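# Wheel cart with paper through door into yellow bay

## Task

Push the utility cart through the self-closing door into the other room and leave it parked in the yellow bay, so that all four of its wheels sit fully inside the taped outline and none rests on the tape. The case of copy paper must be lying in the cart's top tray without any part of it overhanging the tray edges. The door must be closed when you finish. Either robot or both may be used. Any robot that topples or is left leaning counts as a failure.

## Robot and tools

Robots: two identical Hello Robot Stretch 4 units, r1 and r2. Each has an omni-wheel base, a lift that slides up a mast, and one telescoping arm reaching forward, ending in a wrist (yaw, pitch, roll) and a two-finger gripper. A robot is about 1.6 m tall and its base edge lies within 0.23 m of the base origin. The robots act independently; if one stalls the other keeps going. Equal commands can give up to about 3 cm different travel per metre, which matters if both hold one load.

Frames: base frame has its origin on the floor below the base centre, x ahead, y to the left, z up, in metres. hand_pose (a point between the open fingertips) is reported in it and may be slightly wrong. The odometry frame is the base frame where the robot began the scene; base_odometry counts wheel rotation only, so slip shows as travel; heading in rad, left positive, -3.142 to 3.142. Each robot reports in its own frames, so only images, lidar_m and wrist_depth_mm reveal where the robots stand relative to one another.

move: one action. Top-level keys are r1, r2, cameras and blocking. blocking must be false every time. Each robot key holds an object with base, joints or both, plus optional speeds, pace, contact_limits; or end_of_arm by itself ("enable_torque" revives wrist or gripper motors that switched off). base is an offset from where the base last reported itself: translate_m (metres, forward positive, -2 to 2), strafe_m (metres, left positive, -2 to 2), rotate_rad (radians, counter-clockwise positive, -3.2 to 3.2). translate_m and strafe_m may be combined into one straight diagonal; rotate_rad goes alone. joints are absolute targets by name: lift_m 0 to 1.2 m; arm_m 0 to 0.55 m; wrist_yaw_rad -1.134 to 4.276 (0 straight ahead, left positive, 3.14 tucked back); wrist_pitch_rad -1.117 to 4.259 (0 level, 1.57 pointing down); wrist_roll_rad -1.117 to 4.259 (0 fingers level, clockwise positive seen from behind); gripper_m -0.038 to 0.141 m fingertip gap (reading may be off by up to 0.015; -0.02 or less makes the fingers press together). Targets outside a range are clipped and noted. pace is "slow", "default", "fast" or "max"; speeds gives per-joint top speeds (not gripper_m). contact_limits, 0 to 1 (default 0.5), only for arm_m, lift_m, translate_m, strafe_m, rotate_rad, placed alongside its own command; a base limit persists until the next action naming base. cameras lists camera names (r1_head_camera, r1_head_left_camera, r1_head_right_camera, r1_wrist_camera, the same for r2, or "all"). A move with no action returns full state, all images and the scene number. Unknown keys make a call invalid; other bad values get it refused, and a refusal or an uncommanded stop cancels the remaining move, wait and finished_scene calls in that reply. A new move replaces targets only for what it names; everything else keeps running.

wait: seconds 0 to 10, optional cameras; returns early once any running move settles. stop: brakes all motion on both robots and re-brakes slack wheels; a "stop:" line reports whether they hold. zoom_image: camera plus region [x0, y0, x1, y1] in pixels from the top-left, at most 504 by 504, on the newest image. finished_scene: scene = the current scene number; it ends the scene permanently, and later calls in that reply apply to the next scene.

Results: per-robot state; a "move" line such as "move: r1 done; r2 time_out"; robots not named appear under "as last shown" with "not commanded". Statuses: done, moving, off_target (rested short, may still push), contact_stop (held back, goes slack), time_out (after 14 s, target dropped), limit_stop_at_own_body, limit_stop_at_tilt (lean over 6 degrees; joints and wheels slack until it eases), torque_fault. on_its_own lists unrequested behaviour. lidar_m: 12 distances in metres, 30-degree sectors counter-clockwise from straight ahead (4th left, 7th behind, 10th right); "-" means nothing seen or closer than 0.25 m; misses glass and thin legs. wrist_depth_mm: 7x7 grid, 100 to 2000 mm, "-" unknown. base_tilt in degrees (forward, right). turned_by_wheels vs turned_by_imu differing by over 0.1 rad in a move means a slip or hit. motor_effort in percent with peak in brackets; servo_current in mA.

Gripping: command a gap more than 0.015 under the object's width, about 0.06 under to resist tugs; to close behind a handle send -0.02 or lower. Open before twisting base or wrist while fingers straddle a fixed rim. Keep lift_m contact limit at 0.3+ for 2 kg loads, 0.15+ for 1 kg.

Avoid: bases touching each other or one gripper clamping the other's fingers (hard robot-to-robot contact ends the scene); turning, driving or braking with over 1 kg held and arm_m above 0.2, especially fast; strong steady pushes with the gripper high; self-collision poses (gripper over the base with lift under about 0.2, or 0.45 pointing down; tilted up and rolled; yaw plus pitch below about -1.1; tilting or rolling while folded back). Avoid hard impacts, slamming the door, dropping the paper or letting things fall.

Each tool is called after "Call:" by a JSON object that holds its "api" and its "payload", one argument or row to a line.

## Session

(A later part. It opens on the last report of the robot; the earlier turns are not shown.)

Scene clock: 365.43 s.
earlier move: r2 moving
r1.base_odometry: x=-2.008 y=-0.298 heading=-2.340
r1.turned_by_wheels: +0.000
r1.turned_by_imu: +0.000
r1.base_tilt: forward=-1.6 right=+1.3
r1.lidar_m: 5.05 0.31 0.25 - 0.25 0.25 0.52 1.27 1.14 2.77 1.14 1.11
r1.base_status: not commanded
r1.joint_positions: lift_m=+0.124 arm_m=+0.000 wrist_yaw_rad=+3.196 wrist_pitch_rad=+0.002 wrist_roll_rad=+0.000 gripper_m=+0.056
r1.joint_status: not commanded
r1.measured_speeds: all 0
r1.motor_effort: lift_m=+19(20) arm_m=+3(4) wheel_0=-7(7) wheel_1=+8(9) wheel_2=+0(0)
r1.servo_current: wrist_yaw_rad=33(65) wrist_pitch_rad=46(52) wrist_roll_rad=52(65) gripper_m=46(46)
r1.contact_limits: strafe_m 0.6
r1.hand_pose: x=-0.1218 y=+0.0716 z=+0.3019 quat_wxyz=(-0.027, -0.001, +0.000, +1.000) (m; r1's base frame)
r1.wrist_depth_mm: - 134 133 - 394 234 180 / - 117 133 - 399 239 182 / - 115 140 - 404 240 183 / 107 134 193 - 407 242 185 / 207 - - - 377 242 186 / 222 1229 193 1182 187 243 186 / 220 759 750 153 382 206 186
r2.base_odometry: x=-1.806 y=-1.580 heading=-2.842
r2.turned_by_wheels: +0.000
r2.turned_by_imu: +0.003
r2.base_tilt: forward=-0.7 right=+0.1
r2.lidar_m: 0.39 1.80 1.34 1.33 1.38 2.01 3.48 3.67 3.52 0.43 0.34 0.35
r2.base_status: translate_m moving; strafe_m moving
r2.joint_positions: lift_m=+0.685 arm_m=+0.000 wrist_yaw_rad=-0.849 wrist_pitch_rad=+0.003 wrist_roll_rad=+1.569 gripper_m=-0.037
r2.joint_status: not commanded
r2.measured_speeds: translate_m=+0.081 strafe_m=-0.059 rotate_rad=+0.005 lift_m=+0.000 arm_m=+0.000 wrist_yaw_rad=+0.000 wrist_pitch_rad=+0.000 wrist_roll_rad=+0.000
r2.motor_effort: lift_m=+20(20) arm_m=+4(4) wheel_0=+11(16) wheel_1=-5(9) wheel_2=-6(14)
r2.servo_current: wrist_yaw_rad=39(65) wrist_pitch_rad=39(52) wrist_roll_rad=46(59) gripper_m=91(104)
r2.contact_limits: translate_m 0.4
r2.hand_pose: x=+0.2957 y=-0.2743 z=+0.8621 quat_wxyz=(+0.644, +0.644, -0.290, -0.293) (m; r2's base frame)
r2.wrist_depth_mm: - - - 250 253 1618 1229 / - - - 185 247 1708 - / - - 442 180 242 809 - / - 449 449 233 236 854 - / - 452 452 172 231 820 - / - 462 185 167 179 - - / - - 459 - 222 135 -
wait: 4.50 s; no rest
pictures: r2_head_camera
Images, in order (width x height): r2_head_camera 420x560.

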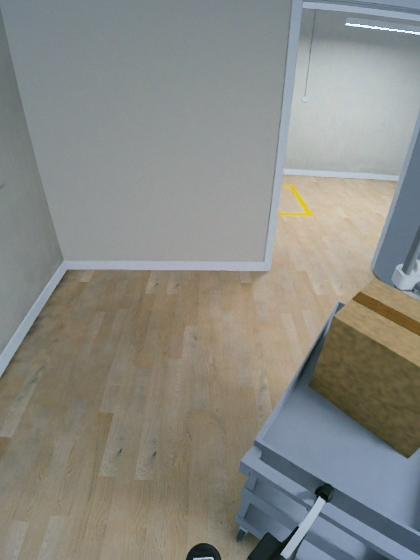

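Call:
{"api": "move", "payload": {
  "blocking": false,
  "r2": {"base":{"translate_m":0.29,"strafe_m":-0.79},"joints":{"wrist_yaw_rad":0.1},"speeds":{"wrist_yaw_rad":0.113},"pace":"slow","contact_limits":{"translate_m":0.4}},
  "cameras": []
}}

Call:
{"api": "wait", "payload": {
  "seconds": 5,
  "cameras": ["r2_head_camera","r2_wrist_camera"]
}}

Scene clock: 384.23 s.
earlier move: r2 done
move: r2 moving
r1: as last shown
r1.base_tilt: forward=-1.6 right=+1.2
r1.lidar_m: 5.05 0.35 0.25 - 0.25 0.25 0.49 1.24 1.16 2.76 0.87 0.85
r1.motor_effort: lift_m=+20(20) arm_m=+4(4) wheel_0=-7(7) wheel_1=+8(9) wheel_2=+0(0)
r1.servo_current: wrist_yaw_rad=33(65) wrist_pitch_rad=39(46) wrist_roll_rad=59(59) gripper_m=39(46)
r1.contact_limits: strafe_m 0.6
r1.wrist_depth_mm: - 133 133 - 394 235 180 / - 117 133 - 394 236 182 / - 115 140 - 404 239 183 / 107 134 194 - 407 241 184 / 208 - - - 377 243 185 / 222 1229 193 1160 188 243 186 / 220 750 741 153 382 206 186
r2.base_odometry: x=-2.045 y=-1.487 heading=-2.842
r2.turned_by_wheels: +0.000
r2.turned_by_imu: +0.002
r2.base_tilt: forward=-0.7 right=+0.1
r2.lidar_m: 0.35 2.00 1.51 1.48 1.54 2.22 3.71 3.87 3.34 0.45 0.33 0.34
r2.base_status: translate_m moving; strafe_m moving
r2.joint_positions: lift_m=+0.685 arm_m=+0.000 wrist_yaw_rad=-0.804 wrist_pitch_rad=+0.003 wrist_roll_rad=+1.569 gripper_m=-0.037
r2.joint_status: wrist_yaw_rad moving
r2.measured_speeds: translate_m=+0.017 strafe_m=-0.046 rotate_rad=-0.001 lift_m=+0.000 arm_m=+0.000 wrist_yaw_rad=+0.113 wrist_pitch_rad=+0.000 wrist_roll_rad=+0.000
r2.motor_effort: lift_m=+20(20) arm_m=+4(4) wheel_0=+11(14) wheel_1=-7(8) wheel_2=-8(8)
r2.servo_current: wrist_yaw_rad=39(52) wrist_pitch_rad=39(46) wrist_roll_rad=46(52) gripper_m=91(98)
r2.contact_limits: translate_m 0.4
r2.hand_pose: x=+0.3080 y=-0.2683 z=+0.8621 quat_wxyz=(+0.651, +0.651, -0.275, -0.278) (m; r2's base frame)
r2.wrist_depth_mm: - - - 251 254 1661 1182 / - - - 186 248 1618 - / - 442 442 180 241 809 - / - 445 449 235 236 831 - / - 449 455 173 231 820 - / - 462 185 167 178 - - / - 1921 459 - 221 135 -
pictures: none
No camera images: "cameras" was empty.

Scene clock: 389.23 s.
earlier move: r2 moving
r1.base_odometry: x=-2.008 y=-0.298 heading=-2.340
r1.turned_by_wheels: +0.000
r1.turned_by_imu: +0.000
r1.base_tilt: forward=-1.6 right=+1.3
r1.lidar_m: 5.05 0.34 0.25 - 0.25 0.25 0.53 1.26 1.16 0.60 0.40 0.38
r1.base_status: not commanded
r1.joint_positions: lift_m=+0.124 arm_m=+0.000 wrist_yaw_rad=+3.196 wrist_pitch_rad=+0.002 wrist_roll_rad=+0.000 gripper_m=+0.056
r1.joint_status: not commanded
r1.measured_speeds: all 0
r1.motor_effort: lift_m=+20(20) arm_m=+4(4) wheel_0=-6(7) wheel_1=+8(9) wheel_2=+0(0)
r1.servo_current: wrist_yaw_rad=46(65) wrist_pitch_rad=39(52) wrist_roll_rad=39(72) gripper_m=39(52)
r1.contact_limits: strafe_m 0.6
r1.hand_pose: x=-0.1218 y=+0.0716 z=+0.3019 quat_wxyz=(-0.027, -0.001, +0.000, +1.000) (m; r1's base frame)
r1.wrist_depth_mm: - 133 133 - 392 235 180 / - 117 133 - 399 237 182 / - 115 140 - 404 238 183 / 107 134 193 - 404 241 185 / 208 - - - 377 243 186 / 223 1205 193 1182 188 243 186 / 219 750 741 153 379 206 186
r2.base_odometry: x=-2.341 y=-1.099 heading=-2.842
r2.turned_by_wheels: +0.000
r2.turned_by_imu: +0.004
r2.base_tilt: forward=-0.7 right=+0.1
r2.lidar_m: 0.41 2.05 1.97 1.89 2.06 2.93 3.92 3.84 2.91 2.81 0.42 0.35
r2.base_status: translate_m moving; strafe_m moving
r2.joint_positions: lift_m=+0.685 arm_m=+0.000 wrist_yaw_rad=-0.234 wrist_pitch_rad=+0.003 wrist_roll_rad=+1.569 gripper_m=-0.037
r2.joint_status: wrist_yaw_rad moving
r2.measured_speeds: translate_m=+0.033 strafe_m=-0.094 rotate_rad=+0.001 lift_m=+0.000 arm_m=+0.000 wrist_yaw_rad=+0.113 wrist_pitch_rad=+0.000 wrist_roll_rad=+0.000
r2.motor_effort: lift_m=+20(20) arm_m=+4(4) wheel_0=+7(18) wheel_1=-6(9) wheel_2=-4(9)
r2.servo_current: wrist_yaw_rad=72(104) wrist_pitch_rad=46(46) wrist_roll_rad=52(59) gripper_m=98(104)
r2.contact_limits: translate_m 0.4
r2.hand_pose: x=+0.4311 y=-0.1519 z=+0.8621 quat_wxyz=(+0.703, +0.702, -0.081, -0.084) (m; r2's base frame)
r2.wrist_depth_mm: - - - 141 198 - - / - 394 394 146 204 - - / - 413 418 150 210 - - / 1756 455 445 155 216 831 - / 1661 - 477 161 224 - - / - 508 185 166 178 539 480 / - - - - 239 1464 1118
wait: 5.00 s; no rest
pictures: r2_head_camera, r2_wrist_camera
Images, in order (width x height): r2_head_camera 420x560, r2_wrist_camera 616x392.

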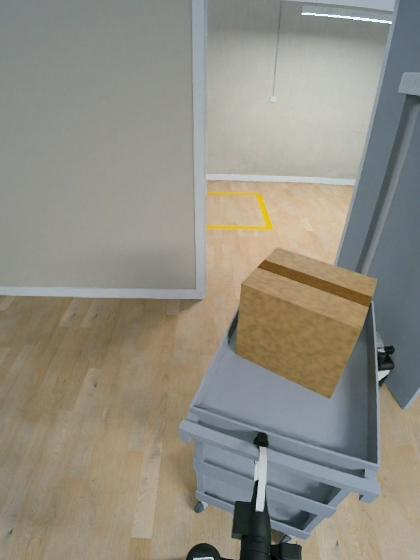

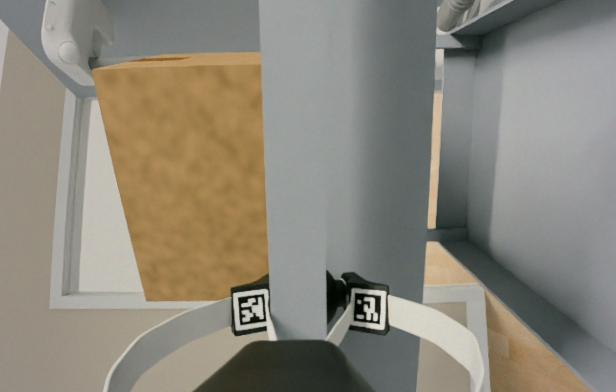

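Call:
{"api": "stop", "payload": {
  "cameras": ["r2_head_camera","r2_wrist_camera","r1_head_right_camera"]
}}

Scene clock: 393.17 s.
earlier move: r2 stopped
r1.base_odometry: x=-2.008 y=-0.298 heading=-2.340
r1.turned_by_wheels: -0.001
r1.turned_by_imu: -0.001
r1.base_tilt: forward=-1.6 right=+1.3
r1.lidar_m: 5.04 0.31 0.25 - 0.25 0.25 0.51 1.27 1.15 0.31 0.25 0.27
r1.base_status: not commanded
r1.joint_positions: lift_m=+0.124 arm_m=+0.000 wrist_yaw_rad=+3.196 wrist_pitch_rad=+0.002 wrist_roll_rad=+0.000 gripper_m=+0.056
r1.joint_status: not commanded
r1.measured_speeds: all 0
r1.motor_effort: lift_m=+20(20) arm_m=+4(4) wheel_0=-4(7) wheel_1=+5(9) wheel_2=-5(5)
r1.servo_current: wrist_yaw_rad=52(72) wrist_pitch_rad=46(52) wrist_roll_rad=46(72) gripper_m=46(52)
r1.contact_limits: strafe_m 0.6
r1.hand_pose: x=-0.1218 y=+0.0716 z=+0.3019 quat_wxyz=(-0.027, -0.001, +0.000, +1.000) (m; r1's base frame)
r1.wrist_depth_mm: - 133 133 - 392 235 180 / - 117 133 - 399 237 182 / - 114 140 - 404 239 184 / 107 135 193 - 407 240 185 / 208 - - - 373 242 186 / 221 1205 194 1182 188 244 186 / 220 750 750 153 382 216 186
r2.base_odometry: x=-2.541 y=-0.835 heading=-2.839
r2.turned_by_wheels: +0.003
r2.turned_by_imu: +0.081
r2.base_tilt: forward=-0.7 right=+0.1
r2.lidar_m: 0.42 0.49 2.24 2.19 2.41 3.69 3.98 3.19 2.59 2.56 1.19 0.36
r2.base_status: strafe_m stopped (by the wheels' count: -0.781 of -0.790); the other done
r2.joint_positions: lift_m=+0.685 arm_m=+0.000 wrist_yaw_rad=+0.114 wrist_pitch_rad=+0.003 wrist_roll_rad=+1.569 gripper_m=-0.037
r2.joint_status: all done
r2.measured_speeds: all 0
r2.motor_effort: lift_m=+20(20) arm_m=+4(5) wheel_0=+15(26) wheel_1=+4(9) wheel_2=+2(11)
r2.servo_current: wrist_yaw_rad=65(104) wrist_pitch_rad=39(46) wrist_roll_rad=52(59) gripper_m=78(104)
r2.contact_limits: translate_m 0.4
r2.hand_pose: x=+0.4673 y=-0.0540 z=+0.8621 quat_wxyz=(+0.707, +0.705, +0.041, +0.039) (m; r2's base frame)
r2.wrist_depth_mm: 1499 327 329 - 144 - - / 1576 366 368 - 157 - - / - 430 421 105 172 - - / - 488 488 115 190 - - / - - - 129 211 1618 492 / - - 182 146 179 1499 459 / - - - - - 343 1182
pictures: r1_head_right_camera, r2_head_camera, r2_wrist_camera
Images, in order (width x height): r1_head_right_camera 420x672, r2_head_camera 420x560, r2_wrist_camera 616x392.

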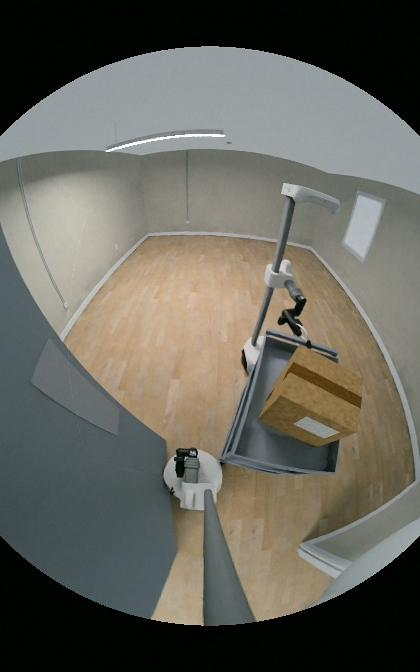

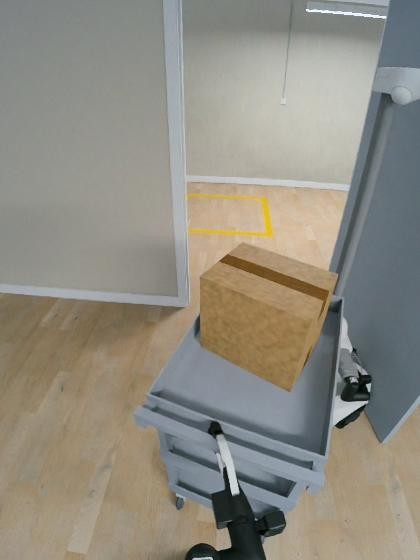

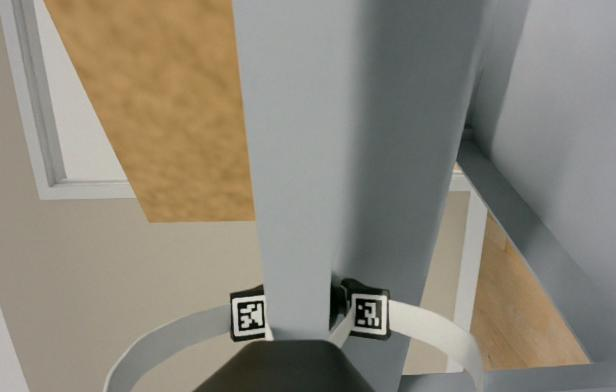

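Call:
{"api": "move", "payload": {
  "blocking": false,
  "r2": {"base":{"translate_m":0.0,"strafe_m":-0.2},"pace":"slow","contact_limits":{"strafe_m":0.3}},
  "cameras": []
}}

Call:
{"api": "wait", "payload": {
  "seconds": 3,
  "cameras": ["r2_head_camera","r2_wrist_camera","r1_head_right_camera"]
}}

Scene clock: 435.67 s.
move: r2 contact_stop
r1: as last shown
r1.turned_by_wheels: +0.000
r1.turned_by_imu: +0.000
r1.lidar_m: 5.06 0.35 0.25 - 0.25 0.26 0.50 1.27 1.12 0.31 0.25 0.25
r1.motor_effort: lift_m=+19(20) arm_m=+4(4) wheel_0=-5(5) wheel_1=+5(5) wheel_2=-5(5)
r1.servo_current: wrist_yaw_rad=39(52) wrist_pitch_rad=39(46) wrist_roll_rad=52(59) gripper_m=39(46)
r1.contact_limits: strafe_m 0.6
r1.wrist_depth_mm: - 133 133 - 392 236 180 / - 117 133 - 397 236 182 / - 114 140 - 404 238 183 / 107 135 193 - 407 241 185 / 208 - - - 379 244 186 / 222 1205 194 1182 188 243 186 / 220 759 759 153 382 216 186
r2.base_odometry: x=-2.542 y=-0.824 heading=-2.821
r2.turned_by_wheels: +0.017
r2.turned_by_imu: +0.017
r2.base_tilt: forward=-0.7 right=+0.1
r2.lidar_m: 0.44 0.52 2.23 2.21 2.40 3.82 4.00 3.16 2.55 2.54 1.18 0.37
r2.base_status: strafe_m contact_stop; the other done
r2.joint_positions: lift_m=+0.685 arm_m=+0.000 wrist_yaw_rad=+0.118 wrist_pitch_rad=+0.003 wrist_roll_rad=+1.569 gripper_m=-0.037
r2.joint_status: not commanded
r2.measured_speeds: translate_m=-0.027 strafe_m=-0.009 rotate_rad=+0.278 lift_m=+0.000 arm_m=+0.000 wrist_yaw_rad=+0.000 wrist_pitch_rad=+0.000 wrist_roll_rad=+0.000
r2.on_its_own: the wheels are slack since a contact_stop
r2.motor_effort: lift_m=+20(20) arm_m=+5(5) wheel_0=+8(24) wheel_1=+0(3) wheel_2=+0(1)
r2.servo_current: wrist_yaw_rad=104(104) wrist_pitch_rad=39(46) wrist_roll_rad=39(46) gripper_m=85(91)
r2.contact_limits: strafe_m 0.3
r2.hand_pose: x=+0.4675 y=-0.0530 z=+0.8621 quat_wxyz=(+0.706, +0.705, +0.043, +0.040) (m; r2's base frame)
r2.wrist_depth_mm: 1464 324 325 - 140 - - / - 366 368 - 155 - - / - 430 418 - 168 - - / - 488 492 109 187 - - / - - - 125 209 1661 496 / - - 182 146 180 1618 462 / - - - - 268 343 1182
pictures: none
No camera images: "cameras" was empty.

not run: a stop that you did not command came earlier in this reply.

Call:
{"api": "wait", "payload": {
  "seconds": 0.3,
  "cameras": ["r2_head_camera","r2_wrist_camera","r1_head_right_camera","r1_head_left_camera","r2_head_right_camera"]
}}

Call:
{"api": "zoom_image", "payload": {
  "camera": "r1_head_right_camera",
  "region": [150, 300, 400, 550]
}}

Call:
{"api": "zoom_image", "payload": {
  "camera": "r2_head_camera",
  "region": [120, 200, 420, 560]
}}

Scene clock: 441.10 s.
earlier move: r2 contact_stop
r1.base_odometry: x=-2.008 y=-0.298 heading=-2.340
r1.turned_by_wheels: +0.000
r1.turned_by_imu: +0.000
r1.base_tilt: forward=-1.6 right=+1.3
r1.lidar_m: 5.05 0.34 0.25 - 0.25 0.25 0.50 1.27 1.13 0.33 0.25 0.25
r1.base_status: not commanded
r1.joint_positions: lift_m=+0.124 arm_m=+0.000 wrist_yaw_rad=+3.196 wrist_pitch_rad=+0.002 wrist_roll_rad=+0.000 gripper_m=+0.056
r1.joint_status: not commanded
r1.measured_speeds: all 0
r1.motor_effort: lift_m=+19(20) arm_m=+4(4) wheel_0=-5(5) wheel_1=+5(5) wheel_2=-3(5)
r1.servo_current: wrist_yaw_rad=52(65) wrist_pitch_rad=39(52) wrist_roll_rad=46(65) gripper_m=39(46)
r1.contact_limits: strafe_m 0.6
r1.hand_pose: x=-0.1218 y=+0.0716 z=+0.3019 quat_wxyz=(-0.027, -0.001, +0.000, +1.000) (m; r1's base frame)
r1.wrist_depth_mm: - 133 133 - 392 234 180 / - 117 133 - 399 236 182 / - 115 140 - 402 239 183 / 107 135 193 - 407 242 185 / 207 - - - 379 243 186 / 222 1229 194 1182 187 243 186 / 220 750 750 153 382 206 185
r2.base_odometry: x=-2.536 y=-0.824 heading=-2.783
r2.turned_by_wheels: +0.038
r2.turned_by_imu: +0.037
r2.base_tilt: forward=-0.7 right=+0.0
r2.lidar_m: 0.42 0.52 2.22 2.21 2.47 3.98 3.98 3.06 2.55 2.53 1.12 0.37
r2.base_status: translate_m contact_stop (by the wheels' count: -0.008 of +0.000); strafe_m contact_stop (by the wheels' count: -0.009 of -0.200)
r2.joint_positions: lift_m=+0.685 arm_m=+0.000 wrist_yaw_rad=+0.103 wrist_pitch_rad=+0.003 wrist_roll_rad=+1.569 gripper_m=-0.037
r2.joint_status: not commanded
r2.measured_speeds: all 0
r2.on_its_own: the wheels are slack since a contact_stop
r2.motor_effort: lift_m=+20(20) arm_m=+4(5) wheel_0=+0(24) wheel_1=+0(3) wheel_2=+0(1)
r2.servo_current: wrist_yaw_rad=52(104) wrist_pitch_rad=39(46) wrist_roll_rad=39(59) gripper_m=78(91)
r2.contact_limits: strafe_m 0.3
r2.hand_pose: x=+0.4667 y=-0.0572 z=+0.8621 quat_wxyz=(+0.707, +0.706, +0.038, +0.035) (m; r2's base frame)
r2.wrist_depth_mm: 1464 336 334 - 146 - - / - 373 375 - 159 - - / - 436 427 108 176 - - / - 484 488 117 193 - - / - - - 133 216 1618 496 / - - 182 152 178 1499 455 / - - - - 343 343 1118
wait: 0.00 of 0.3 s (r2 has come to rest)
pictures: r1_head_left_camera, r1_head_right_camera, r2_head_camera, r2_head_right_camera, r2_wrist_camera
Images, in order (width x height): r1_head_left_camera 420x672, r1_head_right_camera 420x672, r2_head_camera 420x560, r2_head_right_camera 420x672, r2_wrist_camera 616x392.

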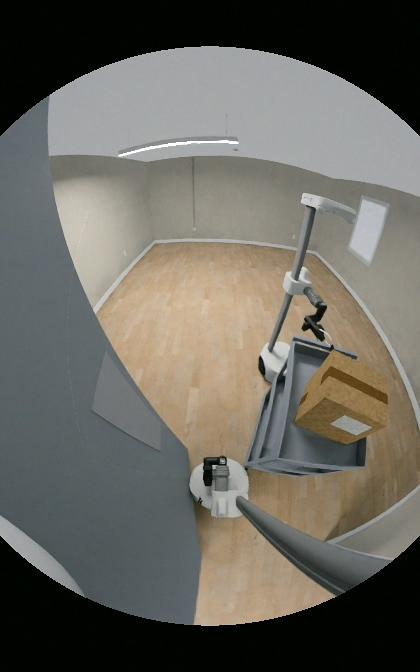

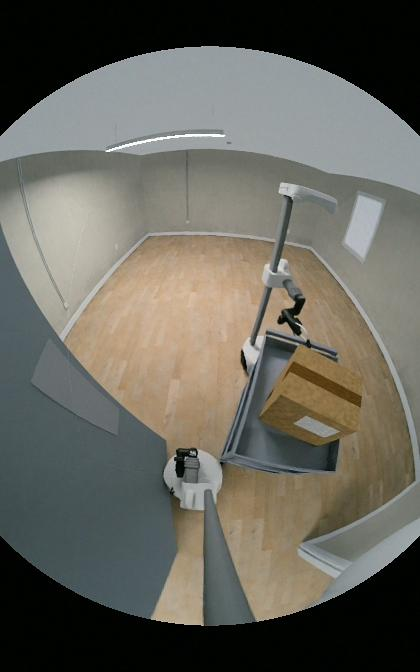

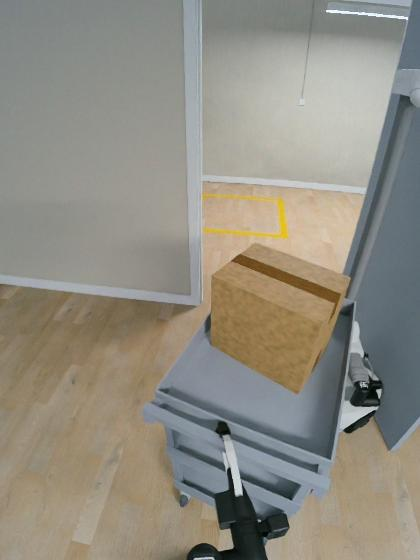

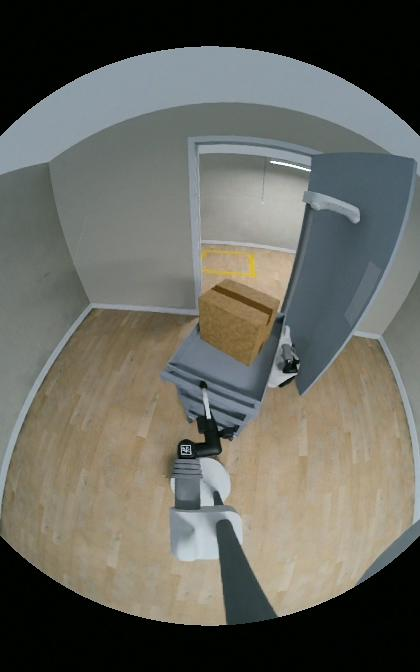

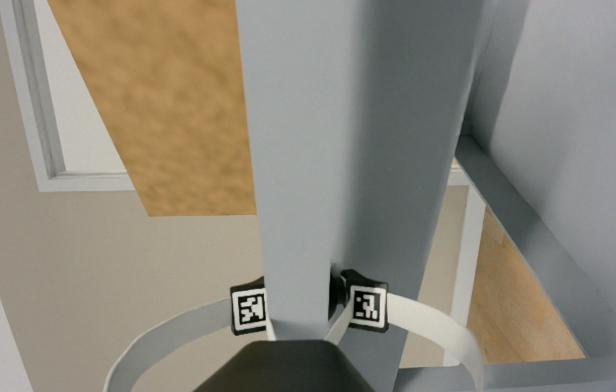

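Scaled by 2.016 from the camera's 420x672 image, which has a finer 600x960 frame.

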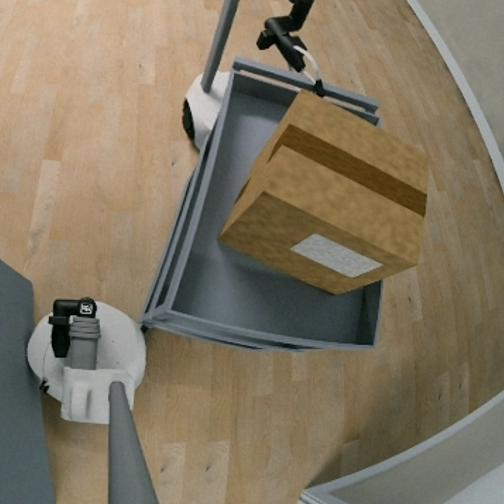

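Scaled by 1.400 from the camera's 420x560 image, which has a finer 1200x1600 frame.

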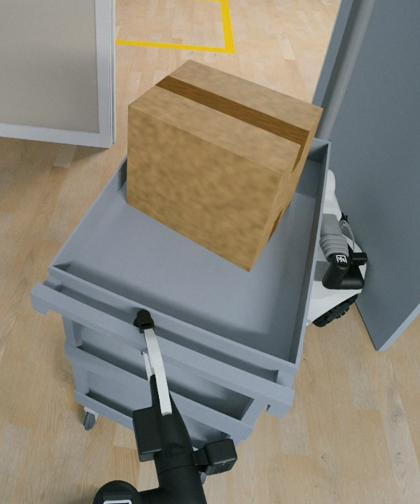

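Call:
{"api": "move", "payload": {
  "blocking": false,
  "r2": {"base":{"translate_m":-0.122,"strafe_m":-0.155},"pace":"slow","contact_limits":{"translate_m":0.4}},
  "cameras": []
}}

Call:
{"api": "wait", "payload": {
  "seconds": 3,
  "cameras": ["r2_head_camera","r2_wrist_camera","r1_head_right_camera"]
}}

Scene clock: 458.27 s.
move: r2 moving
r1: as last shown
r1.lidar_m: 5.03 0.34 0.25 - 0.25 0.25 0.51 1.29 1.16 0.34 0.25 0.26
r1.motor_effort: lift_m=+19(20) arm_m=+4(4) wheel_0=-4(5) wheel_1=+5(5) wheel_2=-3(3)
r1.servo_current: wrist_yaw_rad=52(72) wrist_pitch_rad=39(46) wrist_roll_rad=52(59) gripper_m=39(46)
r1.contact_limits: strafe_m 0.6
r1.wrist_depth_mm: - 133 133 - 389 234 180 / - 117 133 - 402 237 182 / - 115 140 - 399 239 183 / 107 134 193 - 407 241 185 / 208 - - - 375 243 185 / 221 1205 194 1205 187 243 186 / 220 750 759 153 382 205 185
r2.base_odometry: x=-2.532 y=-0.812 heading=-2.782
r2.turned_by_wheels: +0.001
r2.turned_by_imu: +0.001
r2.base_tilt: forward=-0.7 right=+0.1
r2.lidar_m: 0.43 0.51 2.22 2.23 2.51 3.94 3.97 3.07 2.54 2.52 1.11 0.37
r2.base_status: translate_m moving; strafe_m moving
r2.joint_positions: lift_m=+0.685 arm_m=+0.000 wrist_yaw_rad=+0.103 wrist_pitch_rad=+0.003 wrist_roll_rad=+1.569 gripper_m=-0.037
r2.joint_status: not commanded
r2.measured_speeds: translate_m=-0.032 strafe_m=-0.039 rotate_rad=+0.001 lift_m=+0.000 arm_m=+0.000 wrist_yaw_rad=+0.000 wrist_pitch_rad=+0.000 wrist_roll_rad=+0.000
r2.motor_effort: lift_m=+20(20) arm_m=+4(5) wheel_0=+7(7) wheel_1=-9(10) wheel_2=+11(13)
r2.servo_current: wrist_yaw_rad=46(52) wrist_pitch_rad=39(46) wrist_roll_rad=46(59) gripper_m=85(91)
r2.contact_limits: translate_m 0.4
r2.hand_pose: x=+0.4667 y=-0.0572 z=+0.8621 quat_wxyz=(+0.707, +0.706, +0.038, +0.035) (m; r2's base frame)
r2.wrist_depth_mm: 1430 336 334 - 146 - - / - 375 375 - 160 - - / - 436 430 108 176 - - / - 480 480 118 195 - - / - - - 134 217 1618 496 / - - 183 152 177 1430 462 / - - - - 336 343 1118
pictures: none
No camera images: "cameras" was empty.

Scene clock: 461.00 s.
earlier move: r2 done
r1.base_odometry: x=-2.008 y=-0.298 heading=-2.340
r1.turned_by_wheels: +0.000
r1.turned_by_imu: +0.000
r1.base_tilt: forward=-1.6 right=+1.3
r1.lidar_m: 0.72 0.35 0.25 - 0.25 0.25 0.50 1.27 1.15 0.47 0.25 0.25
r1.base_status: not commanded
r1.joint_positions: lift_m=+0.124 arm_m=+0.000 wrist_yaw_rad=+3.196 wrist_pitch_rad=+0.002 wrist_roll_rad=+0.000 gripper_m=+0.056
r1.joint_status: not commanded
r1.measured_speeds: all 0
r1.motor_effort: lift_m=+20(20) arm_m=+4(4) wheel_0=-5(5) wheel_1=+5(5) wheel_2=-3(3)
r1.servo_current: wrist_yaw_rad=59(72) wrist_pitch_rad=46(52) wrist_roll_rad=52(65) gripper_m=46(52)
r1.contact_limits: strafe_m 0.6
r1.hand_pose: x=-0.1218 y=+0.0716 z=+0.3019 quat_wxyz=(-0.027, -0.001, +0.000, +1.000) (m; r1's base frame)
r1.wrist_depth_mm: - 133 133 - 394 235 180 / - 117 133 - 399 236 182 / - 115 140 - 402 240 183 / 107 134 194 - 407 240 185 / 207 - - - 379 242 185 / 222 1229 193 1182 189 244 186 / 220 750 750 153 379 206 185
r2.base_odometry: x=-2.476 y=-0.636 heading=-2.783
r2.turned_by_wheels: +0.000
r2.turned_by_imu: +0.001
r2.base_tilt: forward=-0.7 right=+0.0
r2.lidar_m: 0.42 0.44 2.40 2.40 2.68 3.88 3.90 2.86 2.37 2.33 1.15 0.42
r2.base_status: done
r2.joint_positions: lift_m=+0.685 arm_m=+0.000 wrist_yaw_rad=+0.103 wrist_pitch_rad=+0.003 wrist_roll_rad=+1.569 gripper_m=-0.037
r2.joint_status: not commanded
r2.measured_speeds: all 0
r2.motor_effort: lift_m=+20(20) arm_m=+4(5) wheel_0=+2(13) wheel_1=-5(10) wheel_2=+9(14)
r2.servo_current: wrist_yaw_rad=46(65) wrist_pitch_rad=39(52) wrist_roll_rad=46(65) gripper_m=85(98)
r2.contact_limits: translate_m 0.4
r2.hand_pose: x=+0.4667 y=-0.0573 z=+0.8621 quat_wxyz=(+0.707, +0.706, +0.037, +0.035) (m; r2's base frame)
r2.wrist_depth_mm: - - - 133 187 - - / - 384 389 137 195 750 - / 1756 413 413 143 206 - - / - 452 449 151 214 - - / - 488 492 157 224 - - / - - 183 165 177 1499 504 / - - - - - 1576 459
wait: 2.73 of 3 s (r2 has come to rest)
pictures: r1_head_right_camera, r2_head_camera, r2_wrist_camera
Images, in order (width x height): r1_head_right_camera 420x672, r2_head_camera 420x560, r2_wrist_camera 616x392.

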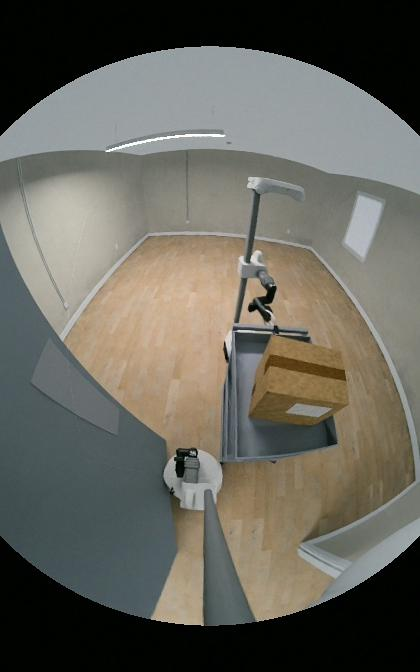

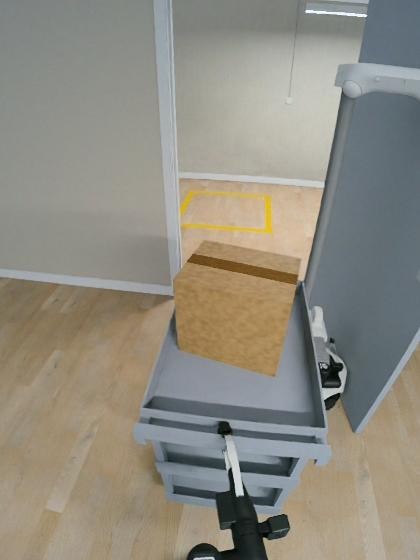

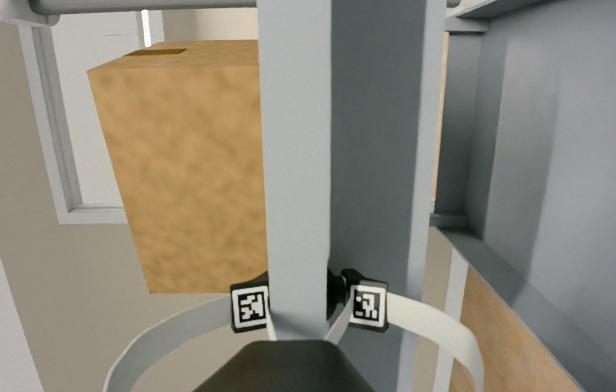

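Call:
{"api": "move", "payload": {
  "blocking": false,
  "r2": {"base":{"translate_m":0.107,"strafe_m":-0.10},"pace":"slow","contact_limits":{"translate_m":0.4}},
  "cameras": []
}}

Call:
{"api": "wait", "payload": {
  "seconds": 2.2,
  "cameras": ["r2_head_camera","r1_head_right_camera","r2_wrist_camera"]
}}

Scene clock: 482.60 s.
move: r2 moving
r1: as last shown
r1.lidar_m: 0.72 0.34 0.25 - 0.25 0.25 0.52 1.23 1.15 0.47 0.25 0.26
r1.motor_effort: lift_m=+19(20) arm_m=+4(4) wheel_0=-4(5) wheel_1=+5(5) wheel_2=-3(3)
r1.servo_current: wrist_yaw_rad=52(59) wrist_pitch_rad=46(46) wrist_roll_rad=52(59) gripper_m=39(46)
r1.contact_limits: strafe_m 0.6
r1.wrist_depth_mm: - 133 133 - 392 235 181 / - 117 133 - 399 237 181 / - 114 140 - 402 239 183 / 107 134 193 - 404 241 185 / 208 - - - 379 242 186 / 222 1205 195 1182 188 243 186 / 220 759 750 153 382 217 186
r2.base_odometry: x=-2.488 y=-0.631 heading=-2.783
r2.turned_by_wheels: +0.000
r2.turned_by_imu: +0.001
r2.base_tilt: forward=-0.7 right=+0.1
r2.lidar_m: 0.40 0.45 2.42 2.37 2.70 3.89 3.89 2.85 2.35 2.35 1.10 0.41
r2.base_status: translate_m moving; strafe_m moving
r2.joint_positions: lift_m=+0.685 arm_m=+0.000 wrist_yaw_rad=+0.103 wrist_pitch_rad=+0.003 wrist_roll_rad=+1.569 gripper_m=-0.037
r2.joint_status: not commanded
r2.measured_speeds: translate_m=+0.038 strafe_m=-0.033 rotate_rad=+0.007 lift_m=+0.000 arm_m=+0.000 wrist_yaw_rad=+0.002 wrist_pitch_rad=+0.000 wrist_roll_rad=+0.000
r2.motor_effort: lift_m=+20(20) arm_m=+4(4) wheel_0=+16(16) wheel_1=-1(7) wheel_2=-15(15)
r2.servo_current: wrist_yaw_rad=59(59) wrist_pitch_rad=46(46) wrist_roll_rad=33(59) gripper_m=91(98)
r2.contact_limits: translate_m 0.4
r2.hand_pose: x=+0.4667 y=-0.0573 z=+0.8621 quat_wxyz=(+0.707, +0.706, +0.037, +0.035) (m; r2's base frame)
r2.wrist_depth_mm: - - - 127 180 - - / - 382 384 130 189 - - / 1756 407 407 138 198 - - / 1756 452 445 145 208 - - / - 484 488 153 219 - - / - - 185 161 179 1499 504 / - - - - - 1618 462
pictures: none
No camera images: "cameras" was empty.

Scene clock: 484.80 s.
earlier move: r2 done
r1.base_odometry: x=-2.008 y=-0.298 heading=-2.340
r1.turned_by_wheels: +0.000
r1.turned_by_imu: -0.001
r1.base_tilt: forward=-1.6 right=+1.2
r1.lidar_m: 0.96 0.34 0.25 - 0.25 0.25 0.51 1.25 1.16 0.35 0.25 0.26
r1.base_status: not commanded
r1.joint_positions: lift_m=+0.124 arm_m=+0.000 wrist_yaw_rad=+3.196 wrist_pitch_rad=+0.002 wrist_roll_rad=+0.000 gripper_m=+0.056
r1.joint_status: not commanded
r1.measured_speeds: all 0
r1.motor_effort: lift_m=+19(20) arm_m=+4(4) wheel_0=-5(5) wheel_1=+4(5) wheel_2=-7(7)
r1.servo_current: wrist_yaw_rad=46(65) wrist_pitch_rad=46(46) wrist_roll_rad=39(65) gripper_m=39(46)
r1.contact_limits: strafe_m 0.6
r1.hand_pose: x=-0.1218 y=+0.0716 z=+0.3019 quat_wxyz=(-0.027, -0.001, +0.000, +1.000) (m; r1's base frame)
r1.wrist_depth_mm: - 133 133 - 392 235 180 / - 117 133 - 397 237 182 / - 114 140 - 404 239 183 / 107 135 193 - 407 241 185 / 208 - - - 375 243 186 / 222 1205 194 1182 187 243 186 / 220 750 750 153 382 217 186
r2.base_odometry: x=-2.611 y=-0.581 heading=-2.781
r2.turned_by_wheels: +0.002
r2.turned_by_imu: +0.196
r2.base_tilt: forward=-0.7 right=+0.0
r2.lidar_m: 0.43 0.53 2.40 2.42 3.07 3.95 3.88 2.57 2.36 2.38 1.00 0.33
r2.base_status: done
r2.joint_positions: lift_m=+0.685 arm_m=+0.000 wrist_yaw_rad=+0.119 wrist_pitch_rad=+0.003 wrist_roll_rad=+1.569 gripper_m=-0.037
r2.joint_status: not commanded
r2.measured_speeds: all 0
r2.on_its_own: wrist_yaw_rad is at rest, and its servo_current (124 mA) is outside its rest range (0 to 104 mA)
r2.motor_effort: lift_m=+20(20) arm_m=+4(5) wheel_0=+24(27) wheel_1=+1(7) wheel_2=-5(17)
r2.servo_current: wrist_yaw_rad=124(124) wrist_pitch_rad=46(52) wrist_roll_rad=33(59) gripper_m=78(98)
r2.contact_limits: translate_m 0.4
r2.hand_pose: x=+0.4676 y=-0.0526 z=+0.8621 quat_wxyz=(+0.706, +0.705, +0.043, +0.041) (m; r2's base frame)
r2.wrist_depth_mm: 317 319 314 - 122 - - / 1576 359 362 - 134 - - / - 427 427 - 151 - - / - - 500 - 173 - - / - - - - 202 1618 500 / - - - 124 179 1537 466 / - - 180 - 364 359 373
wait: 2.20 s; at rest by 2.17 s
pictures: r1_head_right_camera, r2_head_camera, r2_wrist_camera
Images, in order (width x height): r1_head_right_camera 420x672, r2_head_camera 420x560, r2_wrist_camera 616x392.

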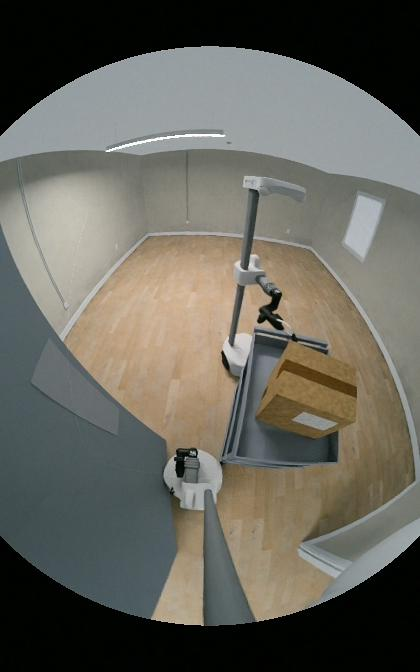

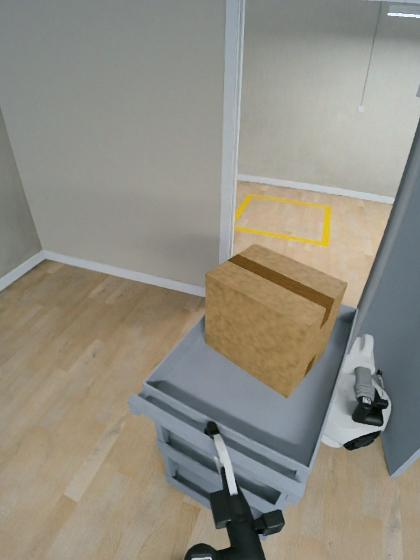

